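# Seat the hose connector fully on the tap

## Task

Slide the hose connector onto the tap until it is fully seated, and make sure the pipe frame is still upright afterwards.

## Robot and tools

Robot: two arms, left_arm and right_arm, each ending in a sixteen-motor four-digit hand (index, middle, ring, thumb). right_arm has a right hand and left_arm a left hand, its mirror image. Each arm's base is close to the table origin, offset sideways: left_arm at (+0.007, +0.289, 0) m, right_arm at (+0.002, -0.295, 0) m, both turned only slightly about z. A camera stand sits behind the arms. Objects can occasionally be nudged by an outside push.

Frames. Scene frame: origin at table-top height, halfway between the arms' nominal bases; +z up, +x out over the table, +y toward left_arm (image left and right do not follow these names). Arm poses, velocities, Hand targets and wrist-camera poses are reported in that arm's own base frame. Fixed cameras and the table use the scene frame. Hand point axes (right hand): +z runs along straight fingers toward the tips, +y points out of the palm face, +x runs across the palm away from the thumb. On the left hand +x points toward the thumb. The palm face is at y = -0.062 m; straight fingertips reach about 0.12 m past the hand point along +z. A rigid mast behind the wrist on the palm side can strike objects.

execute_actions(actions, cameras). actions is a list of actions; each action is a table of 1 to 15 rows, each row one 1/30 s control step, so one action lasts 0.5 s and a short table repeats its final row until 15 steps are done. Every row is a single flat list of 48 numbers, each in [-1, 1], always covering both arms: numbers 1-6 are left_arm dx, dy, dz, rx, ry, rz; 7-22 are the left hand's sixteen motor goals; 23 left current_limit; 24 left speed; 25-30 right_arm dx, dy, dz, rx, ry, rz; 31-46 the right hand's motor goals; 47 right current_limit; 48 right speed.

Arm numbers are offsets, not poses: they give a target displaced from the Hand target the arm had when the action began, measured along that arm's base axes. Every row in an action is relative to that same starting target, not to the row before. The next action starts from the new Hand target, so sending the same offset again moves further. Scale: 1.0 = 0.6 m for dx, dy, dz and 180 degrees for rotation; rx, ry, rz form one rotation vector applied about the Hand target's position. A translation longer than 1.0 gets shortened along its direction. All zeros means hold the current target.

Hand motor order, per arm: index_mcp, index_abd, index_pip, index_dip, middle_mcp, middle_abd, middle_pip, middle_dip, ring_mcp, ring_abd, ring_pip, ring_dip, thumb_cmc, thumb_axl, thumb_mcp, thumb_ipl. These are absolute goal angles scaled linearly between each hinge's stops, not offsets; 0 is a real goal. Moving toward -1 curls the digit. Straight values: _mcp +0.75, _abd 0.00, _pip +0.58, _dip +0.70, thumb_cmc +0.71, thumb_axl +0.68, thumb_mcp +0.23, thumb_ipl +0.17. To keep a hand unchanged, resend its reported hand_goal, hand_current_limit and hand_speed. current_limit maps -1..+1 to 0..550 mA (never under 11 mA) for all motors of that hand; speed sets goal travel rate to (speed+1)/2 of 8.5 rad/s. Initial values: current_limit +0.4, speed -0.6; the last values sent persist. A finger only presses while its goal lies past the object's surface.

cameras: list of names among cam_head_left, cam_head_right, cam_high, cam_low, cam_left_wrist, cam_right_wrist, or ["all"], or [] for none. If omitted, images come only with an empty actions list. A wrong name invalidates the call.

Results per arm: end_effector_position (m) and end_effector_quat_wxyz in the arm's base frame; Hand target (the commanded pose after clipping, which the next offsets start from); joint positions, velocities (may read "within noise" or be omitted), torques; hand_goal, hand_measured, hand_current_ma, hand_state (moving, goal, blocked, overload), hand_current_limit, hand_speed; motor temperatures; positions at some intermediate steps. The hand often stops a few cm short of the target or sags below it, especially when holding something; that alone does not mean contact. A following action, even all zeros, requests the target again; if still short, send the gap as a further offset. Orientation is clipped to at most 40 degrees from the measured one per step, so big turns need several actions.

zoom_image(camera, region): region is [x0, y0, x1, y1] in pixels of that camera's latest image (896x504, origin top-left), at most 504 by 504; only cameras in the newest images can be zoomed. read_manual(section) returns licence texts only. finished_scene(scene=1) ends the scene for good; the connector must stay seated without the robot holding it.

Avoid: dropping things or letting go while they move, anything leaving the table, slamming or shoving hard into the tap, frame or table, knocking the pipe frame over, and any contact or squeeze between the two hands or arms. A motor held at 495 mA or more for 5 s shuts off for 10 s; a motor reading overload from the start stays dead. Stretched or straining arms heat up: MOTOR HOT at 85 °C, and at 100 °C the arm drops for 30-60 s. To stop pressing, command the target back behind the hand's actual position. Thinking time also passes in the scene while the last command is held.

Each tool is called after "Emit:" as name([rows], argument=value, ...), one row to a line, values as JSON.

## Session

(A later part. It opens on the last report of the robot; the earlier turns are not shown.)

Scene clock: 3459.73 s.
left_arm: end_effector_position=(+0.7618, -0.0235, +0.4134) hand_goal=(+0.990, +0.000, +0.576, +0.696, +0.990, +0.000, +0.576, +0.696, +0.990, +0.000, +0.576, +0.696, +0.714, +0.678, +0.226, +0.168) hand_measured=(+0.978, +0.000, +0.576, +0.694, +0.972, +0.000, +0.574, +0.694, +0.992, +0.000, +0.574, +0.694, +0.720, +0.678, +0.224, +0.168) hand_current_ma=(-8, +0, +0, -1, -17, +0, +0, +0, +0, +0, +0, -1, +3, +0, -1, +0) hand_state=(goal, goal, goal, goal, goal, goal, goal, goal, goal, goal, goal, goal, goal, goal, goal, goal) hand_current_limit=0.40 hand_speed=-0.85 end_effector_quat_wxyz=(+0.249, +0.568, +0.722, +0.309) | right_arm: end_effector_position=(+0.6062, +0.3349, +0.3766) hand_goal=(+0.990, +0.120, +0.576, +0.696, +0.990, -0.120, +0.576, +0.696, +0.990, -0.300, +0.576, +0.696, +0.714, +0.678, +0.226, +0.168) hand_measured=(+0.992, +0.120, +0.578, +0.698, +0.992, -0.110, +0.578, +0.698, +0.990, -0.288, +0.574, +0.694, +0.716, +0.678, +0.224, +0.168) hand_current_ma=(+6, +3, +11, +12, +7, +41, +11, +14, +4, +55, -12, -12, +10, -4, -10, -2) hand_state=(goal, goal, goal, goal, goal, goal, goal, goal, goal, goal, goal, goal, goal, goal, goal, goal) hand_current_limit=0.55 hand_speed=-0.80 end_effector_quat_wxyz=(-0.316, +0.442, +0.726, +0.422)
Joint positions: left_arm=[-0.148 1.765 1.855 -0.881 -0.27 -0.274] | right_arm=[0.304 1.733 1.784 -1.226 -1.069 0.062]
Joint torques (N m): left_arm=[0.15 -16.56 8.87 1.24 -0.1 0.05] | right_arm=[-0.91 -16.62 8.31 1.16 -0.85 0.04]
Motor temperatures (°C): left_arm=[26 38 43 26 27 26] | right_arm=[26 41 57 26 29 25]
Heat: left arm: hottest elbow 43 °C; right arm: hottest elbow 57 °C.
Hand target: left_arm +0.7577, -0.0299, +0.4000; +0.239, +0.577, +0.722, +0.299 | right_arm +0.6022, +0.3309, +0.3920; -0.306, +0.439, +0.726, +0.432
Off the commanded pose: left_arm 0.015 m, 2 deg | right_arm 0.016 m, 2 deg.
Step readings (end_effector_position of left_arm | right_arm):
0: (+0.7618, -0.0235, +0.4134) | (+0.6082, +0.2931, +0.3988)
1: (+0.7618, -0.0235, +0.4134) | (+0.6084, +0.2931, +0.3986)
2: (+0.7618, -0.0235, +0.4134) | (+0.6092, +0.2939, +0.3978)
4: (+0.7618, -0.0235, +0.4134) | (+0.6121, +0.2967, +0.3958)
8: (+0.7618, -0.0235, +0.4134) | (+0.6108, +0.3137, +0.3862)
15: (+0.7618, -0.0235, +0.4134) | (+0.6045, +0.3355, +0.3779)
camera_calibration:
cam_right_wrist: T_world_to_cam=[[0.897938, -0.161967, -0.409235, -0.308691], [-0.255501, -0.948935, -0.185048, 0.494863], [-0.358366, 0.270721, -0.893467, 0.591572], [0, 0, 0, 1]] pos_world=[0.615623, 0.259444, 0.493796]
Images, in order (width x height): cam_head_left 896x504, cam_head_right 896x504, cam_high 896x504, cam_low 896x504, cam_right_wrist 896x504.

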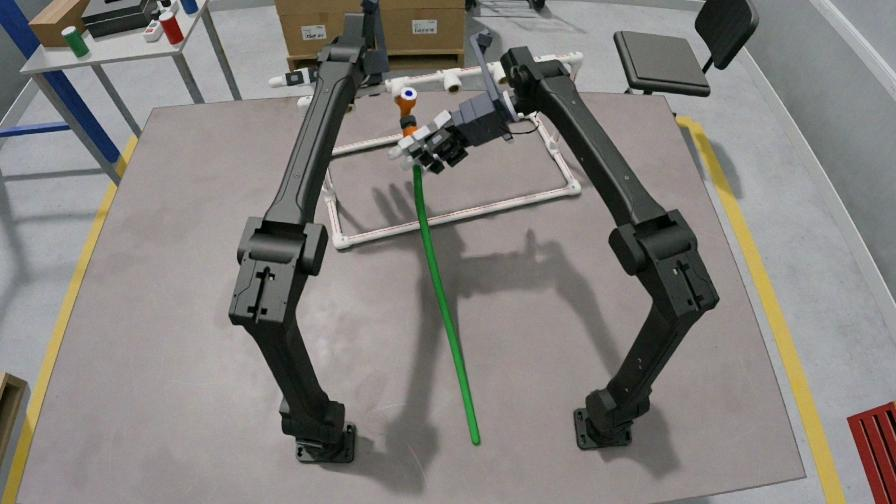

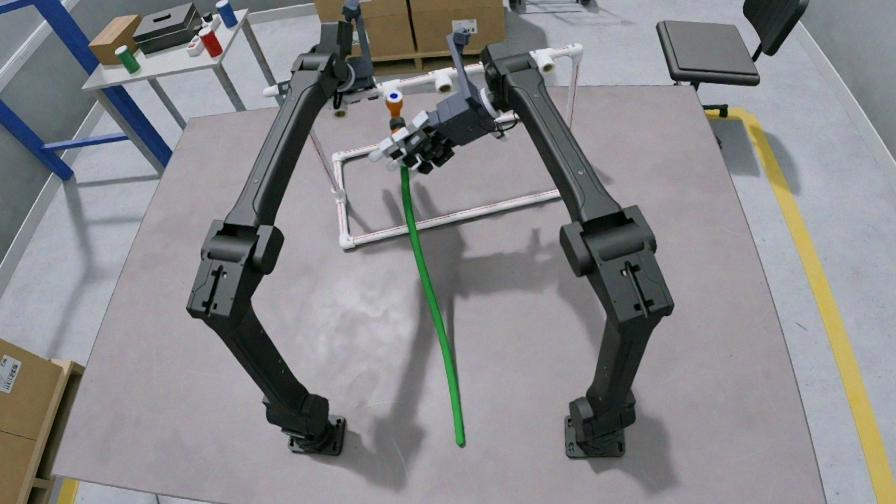

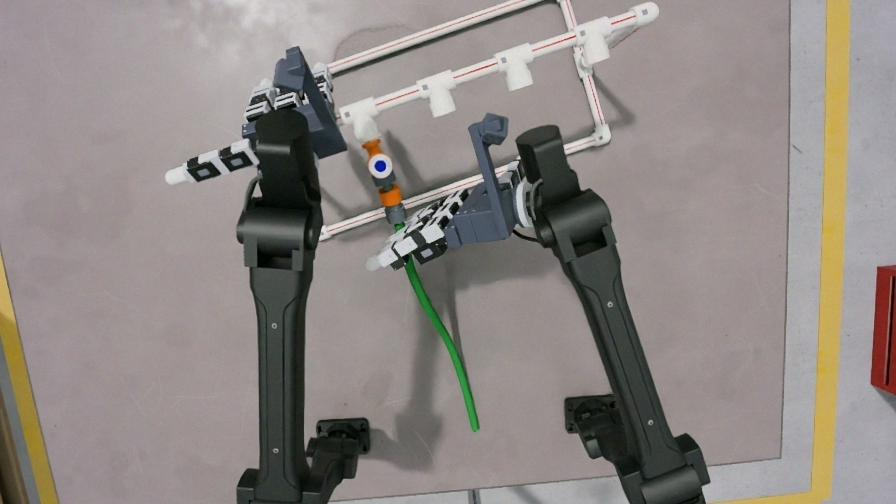

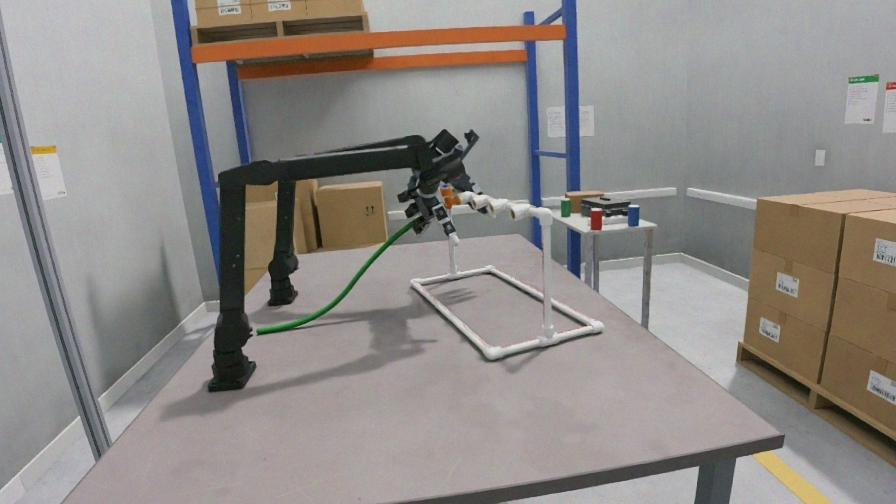

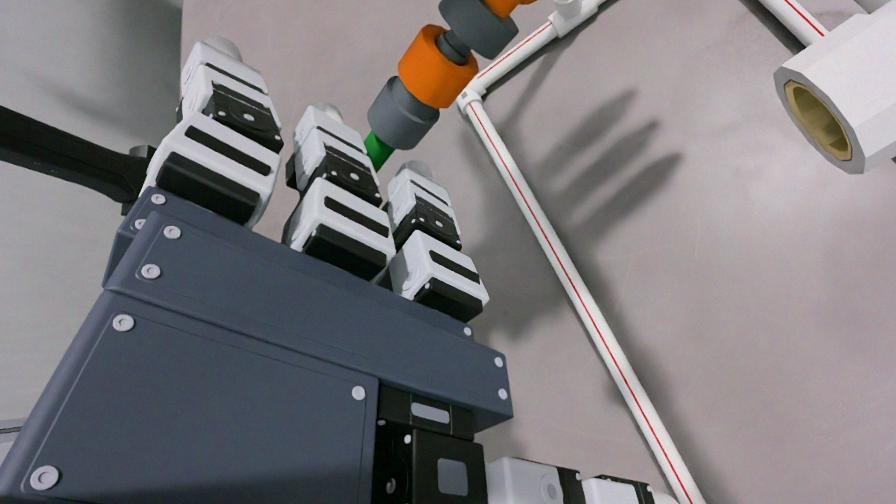

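Emit:
execute_actions([
  [[0,0,0,0,0,0,0.99,0,0.576,0.696,0.99,0,0.576,0.696,0.99,0,0.576,0.696,0.714,0.678,0.226,0.168,0.4,-0.85,-0.002,0.03,-0.013,0,0,0,0.99,0.04,0.576,0.696,0.99,-0.04,0.576,0.696,0.99,-0.3,0.576,0.696,0.714,0.678,0.226,0.168,0.6,-0.8]],
], cameras=["cam_right_wrist","cam_head_left","cam_high","cam_low","cam_head_right"])

Emit:
zoom_image(camera="cam_right_wrist", region=[280, 20, 480, 200])

Emit:
zoom_image(camera="cam_head_left", region=[370, 80, 480, 190])

Emit:
zoom_image(camera="cam_head_right", region=[350, 80, 460, 190])

Emit:
zoom_image(camera="cam_high", region=[340, 130, 480, 290])

Scene clock: 3489.03 s.
left_arm: end_effector_position=(+0.7618, -0.0235, +0.4134) hand_goal=(+0.990, +0.000, +0.576, +0.696, +0.990, +0.000, +0.576, +0.696, +0.990, +0.000, +0.576, +0.696, +0.714, +0.678, +0.226, +0.168) hand_measured=(+0.978, +0.000, +0.576, +0.694, +0.972, +0.000, +0.574, +0.694, +0.992, +0.000, +0.574, +0.694, +0.720, +0.678, +0.224, +0.168) hand_current_ma=(-8, +0, +0, -1, -17, +0, +0, +0, +0, +0, +0, -1, +3, +0, -1, +0) hand_state=(goal, goal, goal, goal, goal, goal, goal, goal, goal, goal, goal, goal, goal, goal, goal, goal) hand_current_limit=0.40 hand_speed=-0.85 end_effector_quat_wxyz=(+0.249, +0.568, +0.722, +0.309) | right_arm: end_effector_position=(+0.6065, +0.3475, +0.3712) hand_goal=(+0.990, +0.040, +0.576, +0.696, +0.990, -0.040, +0.576, +0.696, +0.990, -0.300, +0.576, +0.696, +0.714, +0.678, +0.226, +0.168) hand_measured=(+0.992, +0.050, +0.578, +0.698, +0.994, -0.040, +0.578, +0.698, +0.990, -0.288, +0.574, +0.694, +0.716, +0.678, +0.224, +0.168) hand_current_ma=(+6, +43, +11, +12, +24, +0, +11, +13, +4, +55, -12, -12, +10, -4, -10, -2) hand_state=(goal, goal, goal, goal, goal, goal, goal, goal, goal, goal, goal, goal, goal, goal, goal, goal) hand_current_limit=0.60 hand_speed=-0.80 end_effector_quat_wxyz=(-0.313, +0.445, +0.724, +0.425)
Joint positions: left_arm=[-0.148 1.765 1.855 -0.881 -0.27 -0.274] | right_arm=[0.327 1.73 1.759 -1.15 -1.056 0.124]
Joint torques (N m): left_arm=[-0.03 -16.56 8.83 1.26 -0.11 0.04] | right_arm=[-0.26 -16.56 8.38 1.29 -0.78 0.06]
Motor temperatures (°C): left_arm=[26 38 43 26 27 26] | right_arm=[26 42 57 26 29 25]
Heat: left arm: hottest elbow 43 °C; right arm: hottest elbow 57 °C.
Hand target: left_arm +0.7577, -0.0299, +0.4000; +0.239, +0.577, +0.722, +0.299 | right_arm +0.6010, +0.3489, +0.3841; -0.306, +0.439, +0.726, +0.432
Off the commanded pose: left_arm 0.015 m, 2 deg | right_arm 0.014 m, 1 deg.
Step readings (end_effector_position of left_arm | right_arm):
0: (+0.7618, -0.0235, +0.4134) | (+0.6062, +0.3348, +0.3765)
1: (+0.7618, -0.0235, +0.4134) | (+0.6063, +0.3348, +0.3766)
2: (+0.7618, -0.0235, +0.4134) | (+0.6069, +0.3347, +0.3764)
4: (+0.7618, -0.0235, +0.4134) | (+0.6090, +0.3350, +0.3761)
8: (+0.7618, -0.0235, +0.4134) | (+0.6086, +0.3406, +0.3759)
15: (+0.7618, -0.0235, +0.4134) | (+0.6063, +0.3475, +0.3721)
camera_calibration:
cam_right_wrist: T_world_to_cam=[[0.897444, -0.16991, -0.407093, -0.306825], [-0.263791, -0.94637, -0.186541, 0.510657], [-0.353565, 0.274797, -0.894135, 0.579385], [0, 0, 0, 1]] pos_world=[0.614916, 0.271924, 0.4884]
Images, in order (width x height): cam_head_left 896x504, cam_head_right 896x504, cam_high 896x504, cam_low 896x504, cam_right_wrist 896x504.

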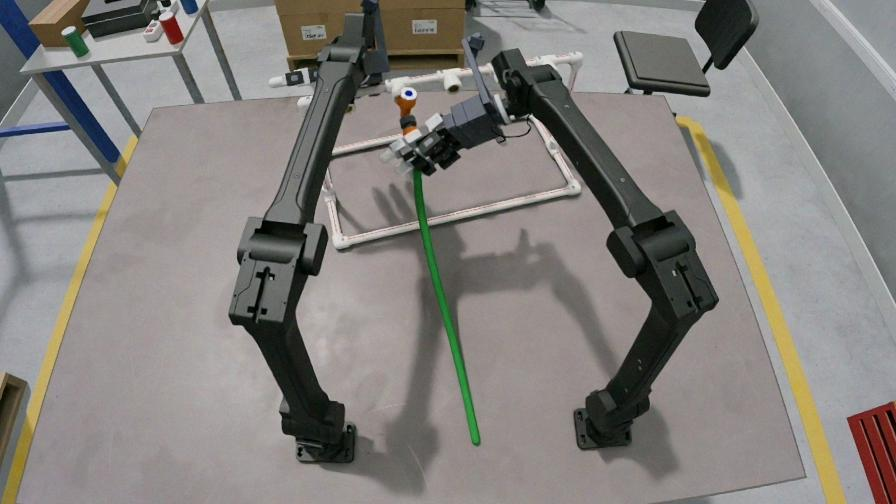

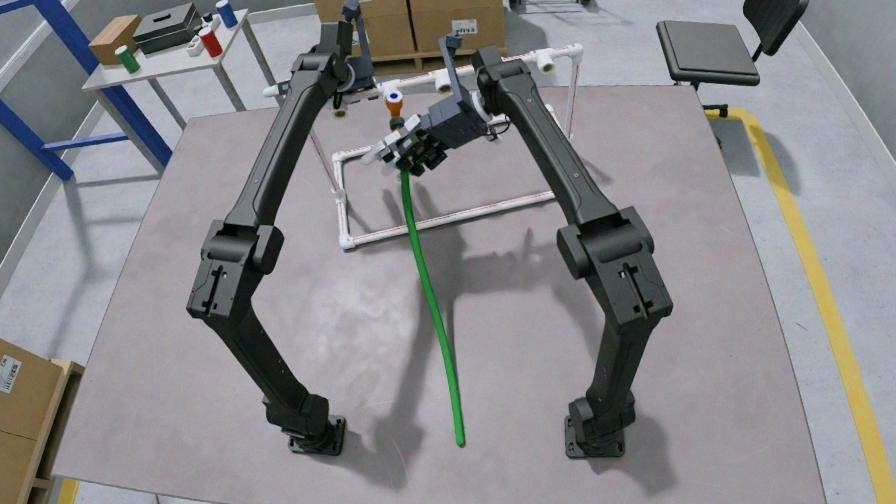

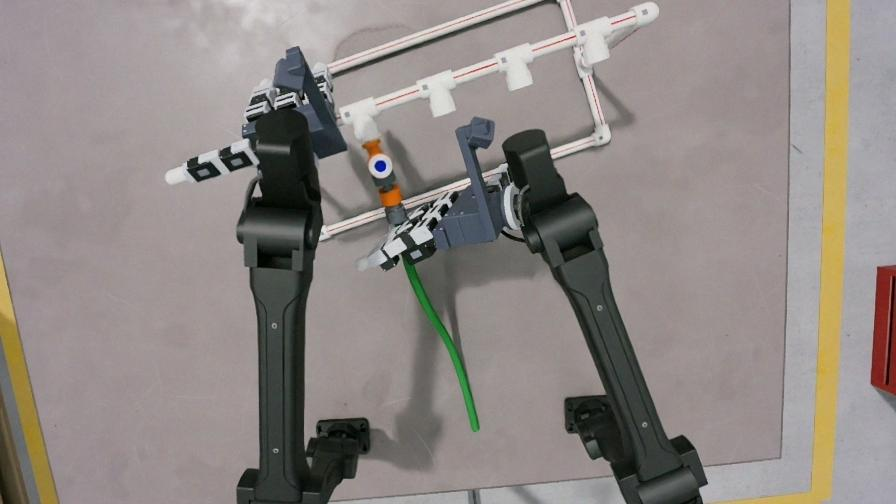

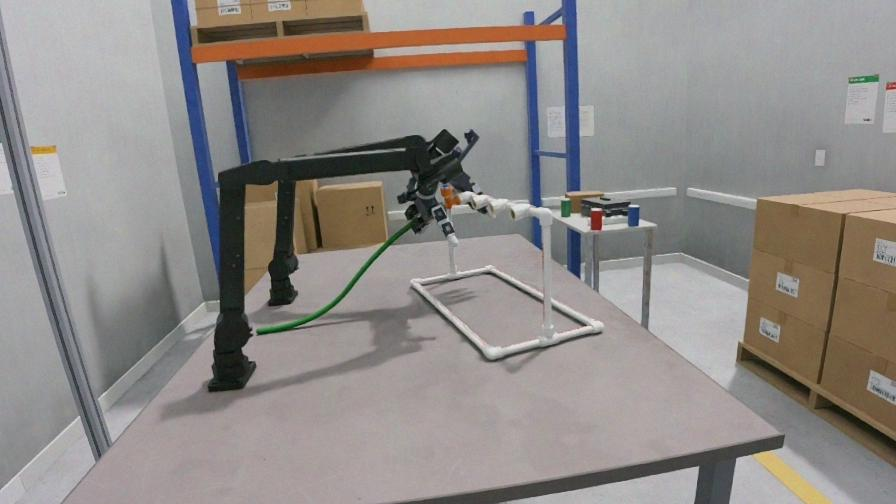

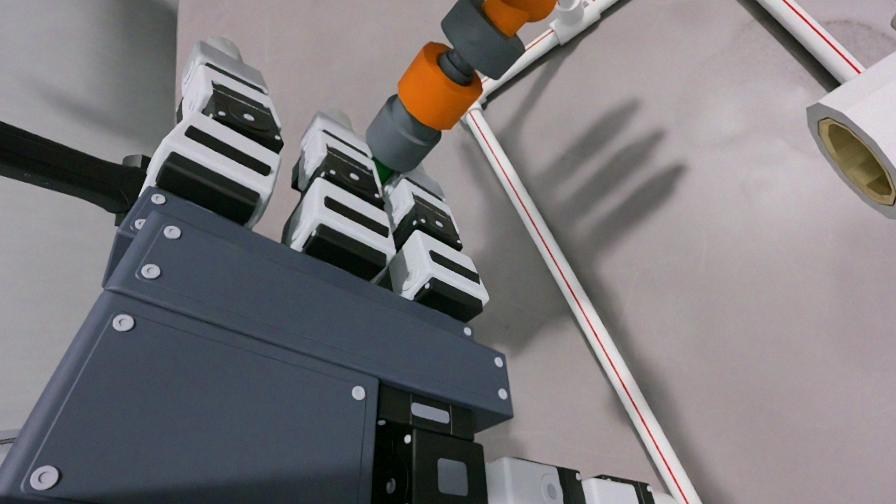

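Scaled by 2.520.

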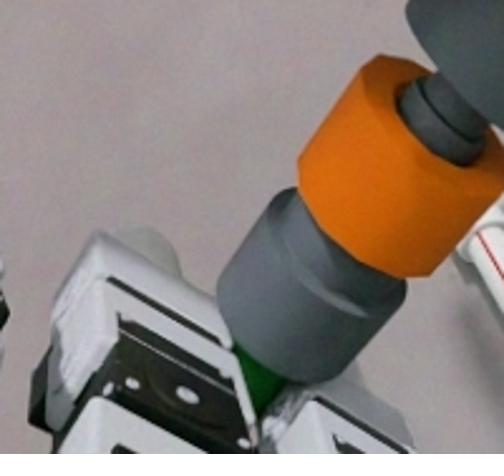

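Scaled by 4.582.

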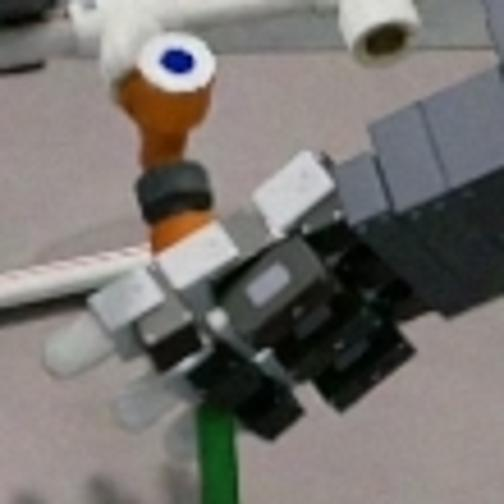

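Scaled by 4.582.

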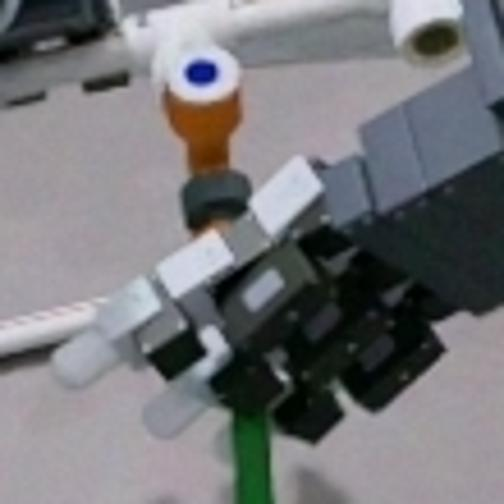

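Scaled by 3.150.

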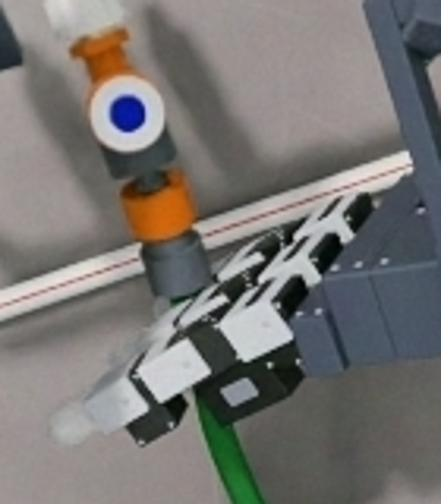

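Emit:
execute_actions([
  [[0,0,0,0,0,0,0.99,0,0.576,0.696,0.99,0,0.576,0.696,0.99,0,0.576,0.696,0.714,0.678,0.226,0.168,0.4,-0.85,0,0,0,0,0,0,0.99,-0.07,0.576,0.696,0.99,0.07,0.576,0.696,0.99,-0.3,0.576,0.696,0.714,0.678,0.226,0.168,0.6,-0.8]],
], cameras=["cam_right_wrist","cam_head_left","cam_high"])

Emit:
zoom_image(camera="cam_right_wrist", region=[280, 20, 520, 236])

Emit:
zoom_image(camera="cam_high", region=[340, 130, 480, 290])

Scene clock: 3502.27 s.
left_arm: end_effector_position=(+0.7618, -0.0235, +0.4134) hand_goal=(+0.990, +0.000, +0.576, +0.696, +0.990, +0.000, +0.576, +0.696, +0.990, +0.000, +0.576, +0.696, +0.714, +0.678, +0.226, +0.168) hand_measured=(+0.978, +0.000, +0.576, +0.694, +0.972, +0.000, +0.574, +0.694, +0.992, +0.000, +0.574, +0.694, +0.720, +0.678, +0.224, +0.168) hand_current_ma=(-8, +0, +0, -1, -17, +0, +0, +0, +0, +0, +0, -1, +3, +0, -1, +0) hand_state=(goal, goal, goal, goal, goal, goal, goal, goal, goal, goal, goal, goal, goal, goal, goal, goal) hand_current_limit=0.40 hand_speed=-0.85 end_effector_quat_wxyz=(+0.249, +0.568, +0.722, +0.309) | right_arm: end_effector_position=(+0.6057, +0.3481, +0.3726) hand_goal=(+0.990, -0.070, +0.576, +0.696, +0.990, +0.070, +0.576, +0.696, +0.990, -0.300, +0.576, +0.696, +0.714, +0.678, +0.226, +0.168) hand_measured=(+0.996, +0.040, +0.578, +0.698, +0.994, -0.020, +0.578, +0.698, +0.990, -0.288, +0.574, +0.694, +0.716, +0.678, +0.224, +0.168) hand_current_ma=(+28, +440, +11, +12, +21, -391, +11, +12, +4, +55, -12, -12, +10, -4, -10, -2) hand_state=(goal, blocked, goal, goal, goal, blocked, goal, goal, goal, goal, goal, goal, goal, goal, goal, goal) hand_current_limit=0.60 hand_speed=-0.80 end_effector_quat_wxyz=(-0.313, +0.444, +0.724, +0.425)
Joint positions: left_arm=[-0.148 1.765 1.855 -0.881 -0.27 -0.274] | right_arm=[0.328 1.728 1.759 -1.149 -1.057 0.124]
Joint torques (N m): left_arm=[0.03 -16.97 8.75 1.24 -0.11 0.05] | right_arm=[-0.44 -16.44 8.35 1.32 -0.75 0.08]
Motor temperatures (°C): left_arm=[26 38 43 26 27 26] | right_arm=[26 42 55 26 29 25]
Heat: left arm: hottest elbow 43 °C; right arm: hottest elbow 55 °C.
Hand target: left_arm +0.7577, -0.0299, +0.4000; +0.239, +0.577, +0.722, +0.299 | right_arm +0.6011, +0.3487, +0.3840; -0.306, +0.439, +0.726, +0.432
Off the commanded pose: left_arm 0.015 m, 2 deg | right_arm 0.012 m, 1 deg.
Step readings (end_effector_position of left_arm | right_arm):
0: (+0.7618, -0.0235, +0.4134) | (+0.6065, +0.3475, +0.3712)
1: (+0.7618, -0.0235, +0.4134) | (+0.6065, +0.3475, +0.3712)
2: (+0.7618, -0.0235, +0.4134) | (+0.6065, +0.3475, +0.3712)
4: (+0.7618, -0.0235, +0.4134) | (+0.6065, +0.3475, +0.3712)
8: (+0.7618, -0.0235, +0.4134) | (+0.6058, +0.3481, +0.3724)
15: (+0.7618, -0.0235, +0.4134) | (+0.6057, +0.3481, +0.3726)
camera_calibration:
cam_right_wrist: T_world_to_cam=[[0.898331, -0.168557, -0.405696, -0.306999], [-0.262499, -0.946435, -0.18803, 0.51109], [-0.352271, 0.275408, -0.894458, 0.579291], [0, 0, 0, 1]] pos_world=[0.614015, 0.272426, 0.489703]
Images, in order (width x height): cam_head_left 896x504, cam_high 896x504, cam_right_wrist 896x504.

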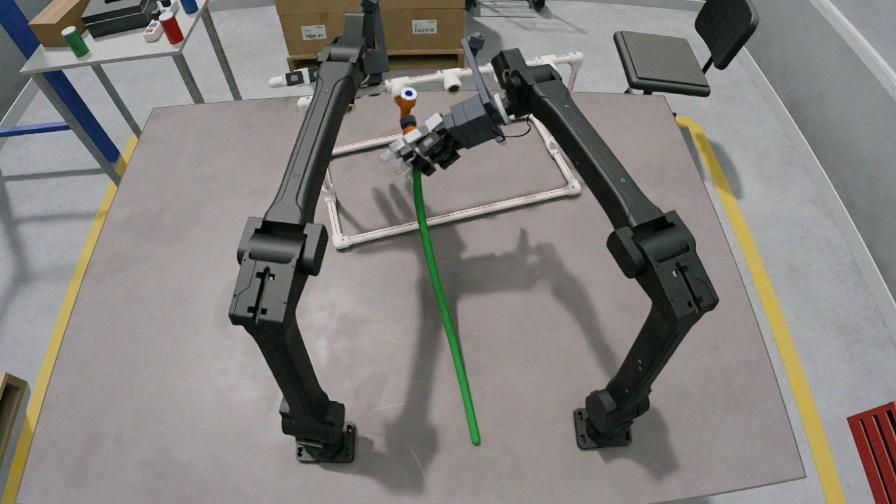

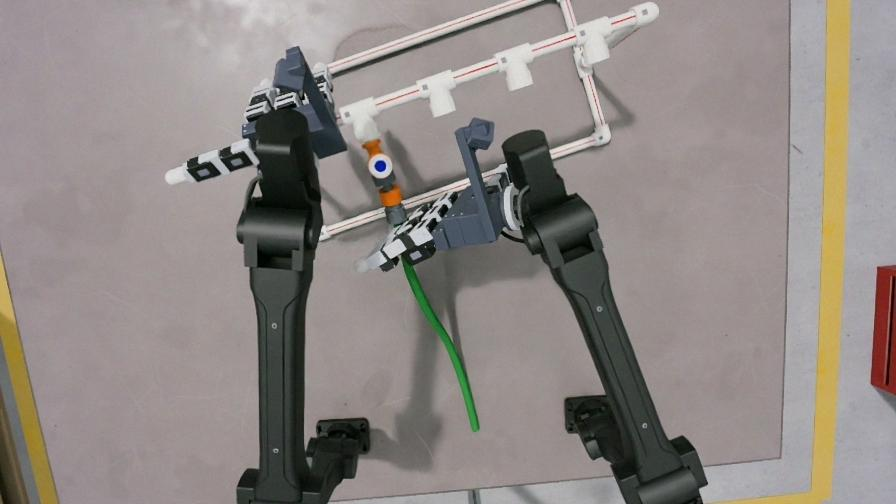

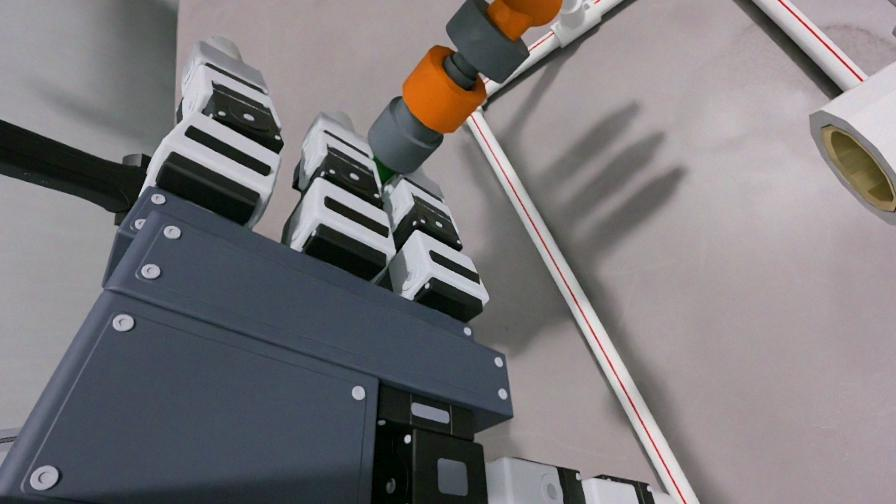

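Scaled by 2.100.

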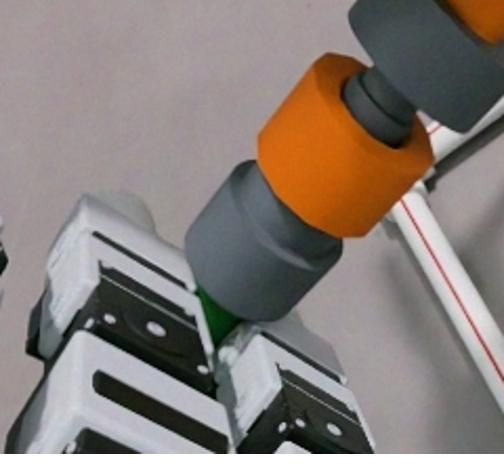

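Scaled by 3.150.

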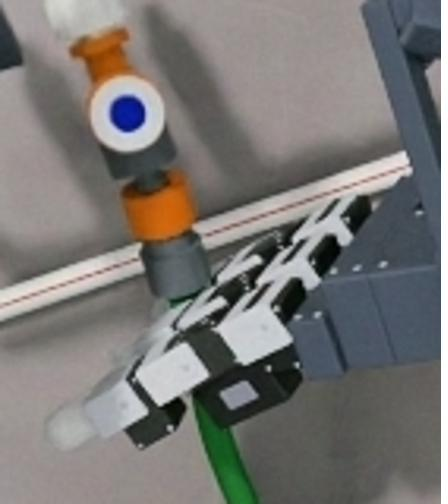

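Emit:
execute_actions([
  [[0,0,0,0,0,0,0.99,0,0.576,0.696,0.99,0,0.576,0.696,0.99,0,0.576,0.696,0.714,0.678,0.226,0.168,0.4,-0.85,0.02,0.0058,0.006,0,0,0,0.99,-0.02,0.576,0.696,0.99,0.04,0.576,0.696,0.99,-0.3,0.576,0.696,0.714,0.678,0.226,0.168,0.7,-0.8]],
], cameras=["cam_right_wrist","cam_head_left","cam_high"])

Emit:
zoom_image(camera="cam_right_wrist", region=[280, 20, 520, 236])

Emit:
zoom_image(camera="cam_high", region=[340, 130, 480, 290])

Scene clock: 3511.07 s.
left_arm: end_effector_position=(+0.7618, -0.0235, +0.4134) hand_goal=(+0.990, +0.000, +0.576, +0.696, +0.990, +0.000, +0.576, +0.696, +0.990, +0.000, +0.576, +0.696, +0.714, +0.678, +0.226, +0.168) hand_measured=(+0.978, +0.000, +0.576, +0.694, +0.972, +0.000, +0.574, +0.694, +0.992, +0.000, +0.574, +0.694, +0.720, +0.678, +0.224, +0.168) hand_current_ma=(-8, +0, +0, -1, -17, +0, +0, +0, +0, +0, +0, -1, +3, +0, -1, +0) hand_state=(goal, goal, goal, goal, goal, goal, goal, goal, goal, goal, goal, goal, goal, goal, goal, goal) hand_current_limit=0.40 hand_speed=-0.85 end_effector_quat_wxyz=(+0.249, +0.568, +0.722, +0.309) | right_arm: end_effector_position=(+0.6057, +0.3481, +0.3726) hand_goal=(+0.990, -0.020, +0.576, +0.696, +0.990, +0.040, +0.576, +0.696, +0.990, -0.300, +0.576, +0.696, +0.714, +0.678, +0.226, +0.168) hand_measured=(+0.996, +0.040, +0.578, +0.698, +0.994, -0.020, +0.578, +0.698, +0.990, -0.288, +0.574, +0.694, +0.716, +0.678, +0.224, +0.168) hand_current_ma=(+28, +260, +11, +12, +21, -259, +11, +12, +4, +55, -12, -12, +10, -4, -10, -2) hand_state=(goal, blocked, goal, goal, goal, blocked, goal, goal, goal, goal, goal, goal, goal, goal, goal, goal) hand_current_limit=0.70 hand_speed=-0.80 end_effector_quat_wxyz=(-0.313, +0.444, +0.724, +0.425)
Joint positions: left_arm=[-0.148 1.765 1.855 -0.881 -0.27 -0.274] | right_arm=[0.328 1.728 1.759 -1.149 -1.057 0.124]
Joint torques (N m): left_arm=[-0.03 -16.79 8.92 1.28 -0.09 0.04] | right_arm=[-0.5 -14.15 12.08 0.62 -0.77 0.09]
Heat: left arm: hottest elbow 43 °C; right arm: hottest elbow 54 °C.
Hand target: left_arm +0.7577, -0.0299, +0.4000; +0.239, +0.577, +0.722, +0.299 | right_arm +0.6131, +0.3522, +0.3876; -0.306, +0.439, +0.726, +0.432
Off the commanded pose: left_arm 0.015 m, 2 deg | right_arm 0.017 m, 1 deg.
Step readings (end_effector_position of left_arm | right_arm):
0: (+0.7618, -0.0235, +0.4134) | (+0.6057, +0.3481, +0.3726)
1: (+0.7618, -0.0235, +0.4134) | (+0.6057, +0.3481, +0.3726)
2: (+0.7618, -0.0235, +0.4134) | (+0.6057, +0.3481, +0.3726)
4: (+0.7618, -0.0235, +0.4134) | (+0.6057, +0.3481, +0.3726)
8: (+0.7618, -0.0235, +0.4134) | (+0.6057, +0.3481, +0.3726)
15: (+0.7618, -0.0235, +0.4134) | (+0.6057, +0.3481, +0.3726)
camera_calibration:
cam_right_wrist: T_world_to_cam=[[0.898331, -0.168557, -0.405696, -0.306999], [-0.262499, -0.946435, -0.18803, 0.51109], [-0.352271, 0.275408, -0.894458, 0.579291], [0, 0, 0, 1]] pos_world=[0.614015, 0.272426, 0.489703]
Images, in order (width x height): cam_head_left 896x504, cam_high 896x504, cam_right_wrist 896x504.

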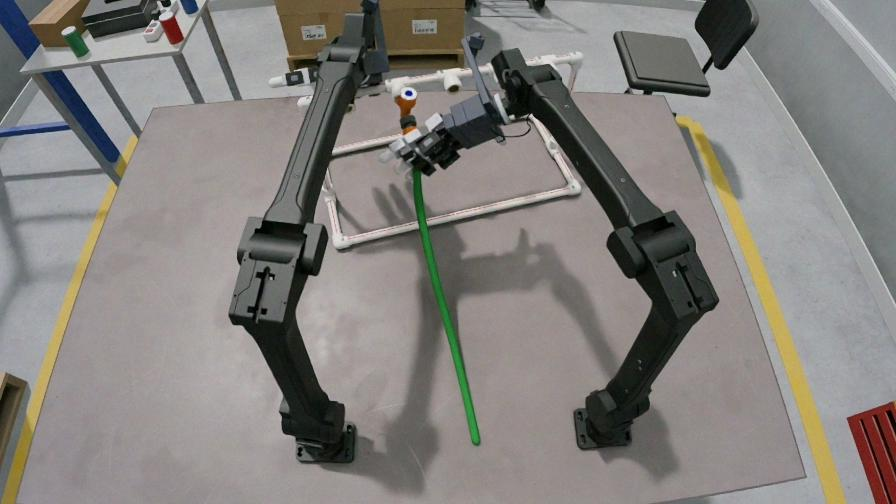

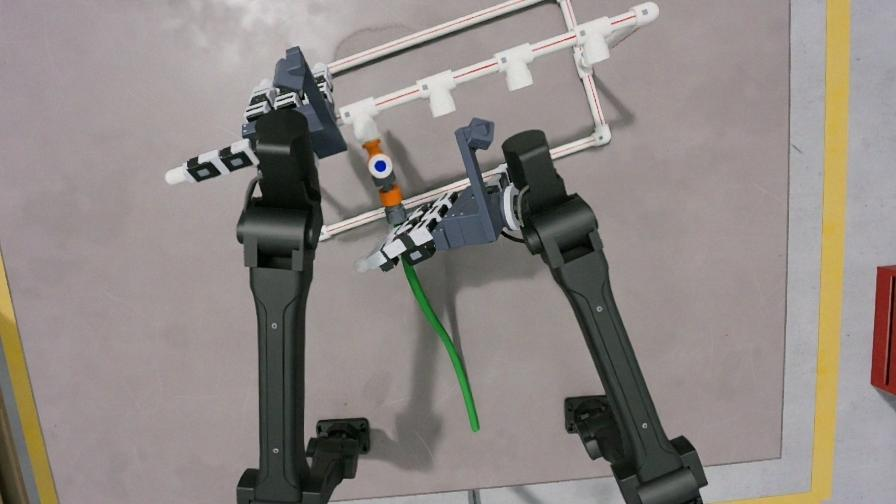

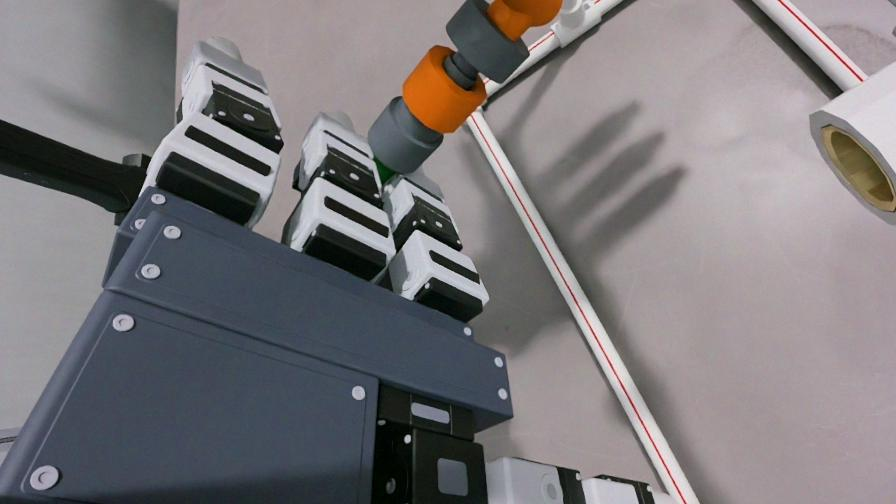

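Scaled by 2.100.

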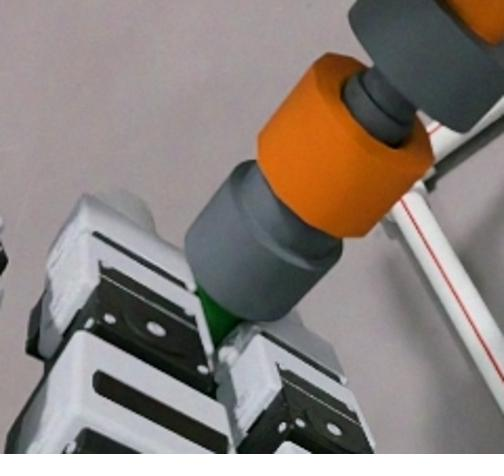

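Scaled by 3.150.

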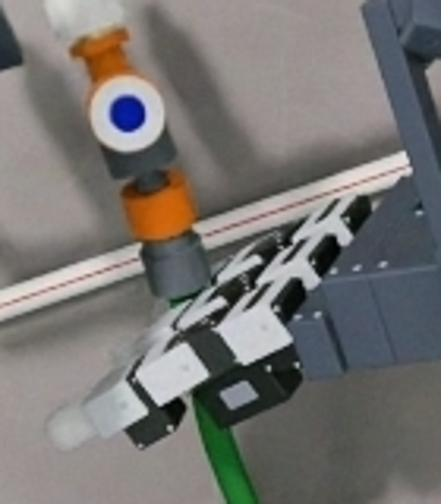

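Emit:
execute_actions([
  [[0,0,0,0,0,0,0.99,0,0.576,0.696,0.99,0,0.576,0.696,0.99,0,0.576,0.696,0.714,0.678,0.226,0.168,0.4,-0.85,0.0135,0.004,0.002,0,0,0,0.99,-0.02,0.576,0.696,0.99,0.04,0.576,0.696,0.99,-0.3,0.576,0.696,0.714,0.678,0.226,0.168,0.7,-0.8]],
], cameras=[])

Scene clock: 3517.20 s.
left_arm: end_effector_position=(+0.7618, -0.0235, +0.4134) hand_goal=(+0.990, +0.000, +0.576, +0.696, +0.990, +0.000, +0.576, +0.696, +0.990, +0.000, +0.576, +0.696, +0.714, +0.678, +0.226, +0.168) hand_measured=(+0.978, +0.000, +0.576, +0.694, +0.972, +0.000, +0.574, +0.694, +0.992, +0.000, +0.574, +0.694, +0.720, +0.678, +0.224, +0.168) hand_current_ma=(-8, +0, +0, -1, -17, +0, +0, +0, +0, +0, +0, -1, +3, +0, -1, +0) hand_state=(goal, goal, goal, goal, goal, goal, goal, goal, goal, goal, goal, goal, goal, goal, goal, goal) hand_current_limit=0.40 hand_speed=-0.85 end_effector_quat_wxyz=(+0.249, +0.568, +0.722, +0.309) | right_arm: end_effector_position=(+0.6066, +0.3487, +0.3730) hand_goal=(+0.990, -0.020, +0.576, +0.696, +0.990, +0.040, +0.576, +0.696, +0.990, -0.300, +0.576, +0.696, +0.714, +0.678, +0.226, +0.168) hand_measured=(+1.000, +0.040, +0.580, +0.698, +0.998, -0.020, +0.578, +0.698, +0.990, -0.288, +0.574, +0.694, +0.716, +0.678, +0.224, +0.168) hand_current_ma=(+48, +260, +16, +12, +42, -259, +11, +12, +4, +55, -12, -12, +10, -4, -10, -2) hand_state=(goal, blocked, goal, goal, goal, blocked, goal, goal, goal, goal, goal, goal, goal, goal, goal, goal) hand_current_limit=0.70 hand_speed=-0.80 end_effector_quat_wxyz=(-0.314, +0.444, +0.724, +0.425)
Joint positions: left_arm=[-0.148 1.765 1.855 -0.881 -0.27 -0.274] | right_arm=[0.328 1.731 1.765 -1.153 -1.057 0.124]
Joint torques (N m): left_arm=[0.38 -16.62 8.83 1.31 -0.11 0.04] | right_arm=[-0.5 -12.98 13.74 0.51 -0.78 0.1]
Motor temperatures (°C): left_arm=[26 38 43 26 27 26] | right_arm=[26 40 55 26 29 25]
Heat: left arm: hottest elbow 43 °C; right arm: hottest elbow 55 °C.
Hand target: left_arm +0.7577, -0.0299, +0.4000; +0.239, +0.577, +0.722, +0.299 | right_arm +0.6211, +0.3548, +0.3888; -0.306, +0.439, +0.726, +0.432
Off the commanded pose: left_arm 0.015 m, 2 deg | right_arm 0.022 m, 1 deg.
Step readings (end_effector_position of left_arm | right_arm):
0: (+0.7618, -0.0235, +0.4134) | (+0.6057, +0.3481, +0.3726)
1: (+0.7618, -0.0235, +0.4134) | (+0.6057, +0.3481, +0.3726)
2: (+0.7618, -0.0235, +0.4134) | (+0.6057, +0.3481, +0.3726)
4: (+0.7618, -0.0235, +0.4134) | (+0.6057, +0.3481, +0.3726)
8: (+0.7618, -0.0235, +0.4134) | (+0.6060, +0.3485, +0.3734)
15: (+0.7618, -0.0235, +0.4134) | (+0.6065, +0.3486, +0.3731)
No camera images: "cameras" was empty.

Emit:
execute_actions([
  [[0,0,0,0,0,0,0.99,0,0.576,0.696,0.99,0,0.576,0.696,0.99,0,0.576,0.696,0.714,0.678,0.226,0.168,0.4,-0.85,0.0135,0.004,0.003,0,0,0,0.99,-0.02,0.576,0.696,0.99,0.04,0.576,0.696,0.99,-0.3,0.576,0.696,0.714,0.678,0.226,0.168,0.7,-0.8]],
], cameras=["cam_right_wrist","cam_high"])

Emit:
zoom_image(camera="cam_right_wrist", region=[280, 20, 520, 236])

Emit:
zoom_image(camera="cam_high", region=[340, 130, 480, 290])

Scene clock: 3524.83 s.
left_arm: end_effector_position=(+0.7618, -0.0235, +0.4134) hand_goal=(+0.990, +0.000, +0.576, +0.696, +0.990, +0.000, +0.576, +0.696, +0.990, +0.000, +0.576, +0.696, +0.714, +0.678, +0.226, +0.168) hand_measured=(+0.978, +0.000, +0.576, +0.694, +0.972, +0.000, +0.574, +0.694, +0.992, +0.000, +0.574, +0.694, +0.720, +0.678, +0.224, +0.168) hand_current_ma=(-8, +0, +0, -1, -17, +0, +0, +0, +0, +0, +0, -1, +3, +0, -1, +0) hand_state=(goal, goal, goal, goal, goal, goal, goal, goal, goal, goal, goal, goal, goal, goal, goal, goal) hand_current_limit=0.40 hand_speed=-0.85 end_effector_quat_wxyz=(+0.249, +0.568, +0.722, +0.309) | right_arm: end_effector_position=(+0.6092, +0.3505, +0.3710) hand_goal=(+0.990, -0.020, +0.576, +0.696, +0.990, +0.040, +0.576, +0.696, +0.990, -0.300, +0.576, +0.696, +0.714, +0.678, +0.226, +0.168) hand_measured=(+1.000, +0.044, +0.590, +0.698, +1.000, -0.020, +0.588, +0.698, +0.990, -0.288, +0.574, +0.694, +0.716, +0.678, +0.224, +0.168) hand_current_ma=(+49, +277, +68, +12, +49, -259, +61, +12, +4, +55, -12, -12, +10, -4, -10, -2) hand_state=(goal, blocked, goal, goal, goal, blocked, goal, goal, goal, goal, goal, goal, goal, goal, goal, goal) hand_current_limit=0.70 hand_speed=-0.80 end_effector_quat_wxyz=(-0.321, +0.449, +0.721, +0.418)
Joint positions: left_arm=[-0.148 1.765 1.855 -0.881 -0.27 -0.274] | right_arm=[0.33 1.748 1.791 -1.181 -1.059 0.129]
Joint torques (N m): left_arm=[-0.15 -16.44 8.88 1.36 -0.1 0.03] | right_arm=[-0.67 -12.81 14.46 1.03 -0.71 0.04]
Motor temperatures (°C): left_arm=[26 38 43 26 27 26] | right_arm=[26 40 56 26 29 25]
Heat: left arm: hottest elbow 43 °C; right arm: hottest elbow 56 °C.
Hand target: left_arm +0.7577, -0.0299, +0.4000; +0.239, +0.577, +0.722, +0.299 | right_arm +0.6292, +0.3572, +0.3907; -0.306, +0.439, +0.726, +0.432
Off the commanded pose: left_arm 0.015 m, 2 deg | right_arm 0.029 m, 3 deg.
Step readings (end_effector_position of left_arm | right_arm):
0: (+0.7618, -0.0235, +0.4134) | (+0.6065, +0.3486, +0.3729)
1: (+0.7618, -0.0235, +0.4134) | (+0.6065, +0.3486, +0.3729)
2: (+0.7618, -0.0235, +0.4134) | (+0.6068, +0.3487, +0.3731)
4: (+0.7618, -0.0235, +0.4134) | (+0.6075, +0.3492, +0.3727)
8: (+0.7618, -0.0235, +0.4134) | (+0.6088, +0.3504, +0.3714)
15: (+0.7618, -0.0235, +0.4134) | (+0.6091, +0.3505, +0.3711)
camera_calibration:
cam_right_wrist: T_world_to_cam=[[0.888306, -0.169984, -0.426636, -0.29596], [-0.266381, -0.947449, -0.177145, 0.512676], [-0.374104, 0.271007, -0.886905, 0.590374], [0, 0, 0, 1]] pos_world=[0.620332, 0.27543, 0.488157]
Images, in order (width x height): cam_high 896x504, cam_right_wrist 896x504.

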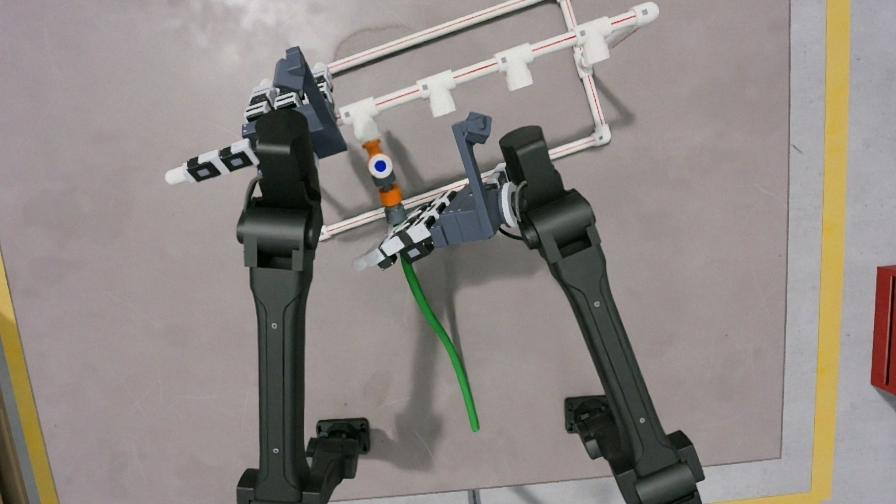

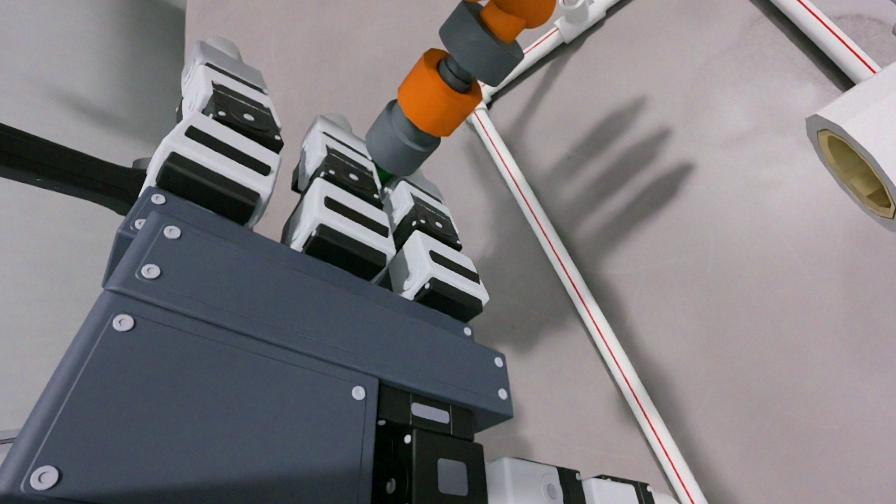

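Scaled by 2.100.

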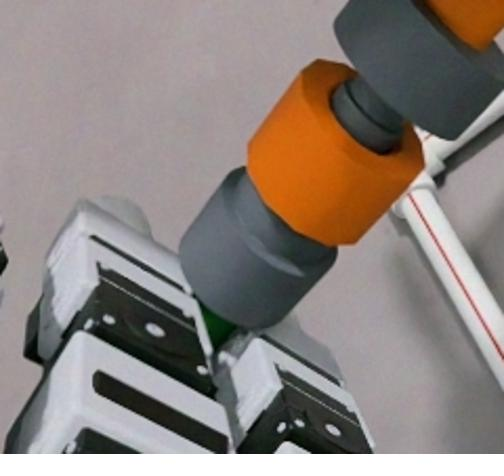

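Scaled by 3.150.

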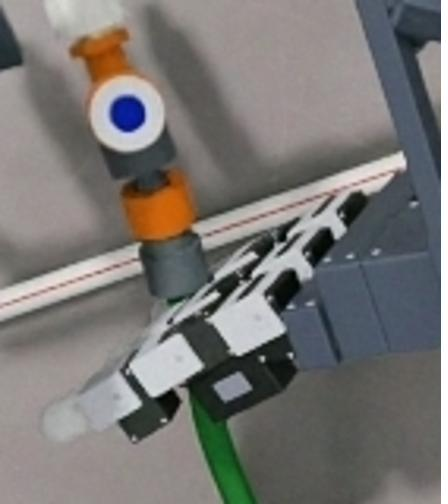

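Emit:
execute_actions([
  [[0,0,0,0,0,0,0.99,0,0.576,0.696,0.99,0,0.576,0.696,0.99,0,0.576,0.696,0.714,0.678,0.226,0.168,0.4,-0.85,0.0135,0.004,0.0055,0,0,0,1.0,-0.02,0.54,0.68,1.0,0.03,0.54,0.68,0.99,-0.3,0.576,0.696,0.714,0.678,0.226,0.168,0.7,-0.8]],
], cameras=[])

Scene clock: 3535.07 s.
left_arm: end_effector_position=(+0.7618, -0.0235, +0.4134) hand_goal=(+0.990, +0.000, +0.576, +0.696, +0.990, +0.000, +0.576, +0.696, +0.990, +0.000, +0.576, +0.696, +0.714, +0.678, +0.226, +0.168) hand_measured=(+0.978, +0.000, +0.576, +0.694, +0.972, +0.000, +0.574, +0.694, +0.992, +0.000, +0.574, +0.694, +0.720, +0.678, +0.224, +0.168) hand_current_ma=(-8, +0, +0, -1, -17, +0, +0, +0, +0, +0, +0, -1, +3, +0, -1, +0) hand_state=(goal, goal, goal, goal, goal, goal, goal, goal, goal, goal, goal, goal, goal, goal, goal, goal) hand_current_limit=0.40 hand_speed=-0.85 end_effector_quat_wxyz=(+0.249, +0.568, +0.722, +0.309) | right_arm: end_effector_position=(+0.6125, +0.3527, +0.3717) hand_goal=(+1.000, -0.020, +0.540, +0.680, +1.000, +0.030, +0.540, +0.680, +0.990, -0.300, +0.576, +0.696, +0.714, +0.678, +0.226, +0.168) hand_measured=(+1.000, +0.044, +0.568, +0.686, +1.000, -0.020, +0.574, +0.684, +0.990, -0.288, +0.574, +0.694, +0.716, +0.678, +0.224, +0.168) hand_current_ma=(+2, +277, +140, +27, +3, -219, +163, +15, +4, +55, -12, -12, +10, -4, -10, -2) hand_state=(goal, blocked, blocked, goal, goal, blocked, blocked, goal, goal, goal, goal, goal, goal, goal, goal, goal) hand_current_limit=0.70 hand_speed=-0.80 end_effector_quat_wxyz=(-0.327, +0.453, +0.719, +0.413)
Joint positions: left_arm=[-0.148 1.765 1.855 -0.881 -0.27 -0.274] | right_arm=[0.331 1.766 1.823 -1.211 -1.061 0.131]
Joint torques (N m): left_arm=[-0.03 -16.56 8.9 1.26 -0.1 0.06] | right_arm=[-0.79 -12.63 15.12 1.43 -0.64 0]
Motor temperatures (°C): left_arm=[26 38 43 26 27 26] | right_arm=[26 40 61 26 28 25]
Heat: left arm: hottest elbow 43 °C; right arm: hottest elbow 61 °C.
Hand target: left_arm +0.7577, -0.0299, +0.4000; +0.239, +0.577, +0.722, +0.299 | right_arm +0.6374, +0.3596, +0.3940; -0.306, +0.439, +0.726, +0.432
Off the commanded pose: left_arm 0.015 m, 2 deg | right_arm 0.034 m, 4 deg.
Step readings (end_effector_position of left_arm | right_arm):
0: (+0.7618, -0.0235, +0.4134) | (+0.6092, +0.3505, +0.3711)
1: (+0.7618, -0.0235, +0.4134) | (+0.6092, +0.3505, +0.3711)
2: (+0.7618, -0.0235, +0.4134) | (+0.6094, +0.3506, +0.3710)
4: (+0.7618, -0.0235, +0.4134) | (+0.6111, +0.3514, +0.3724)
8: (+0.7618, -0.0235, +0.4134) | (+0.6119, +0.3525, +0.3722)
15: (+0.7618, -0.0235, +0.4134) | (+0.6123, +0.3526, +0.3720)
No camera images: "cameras" was empty.


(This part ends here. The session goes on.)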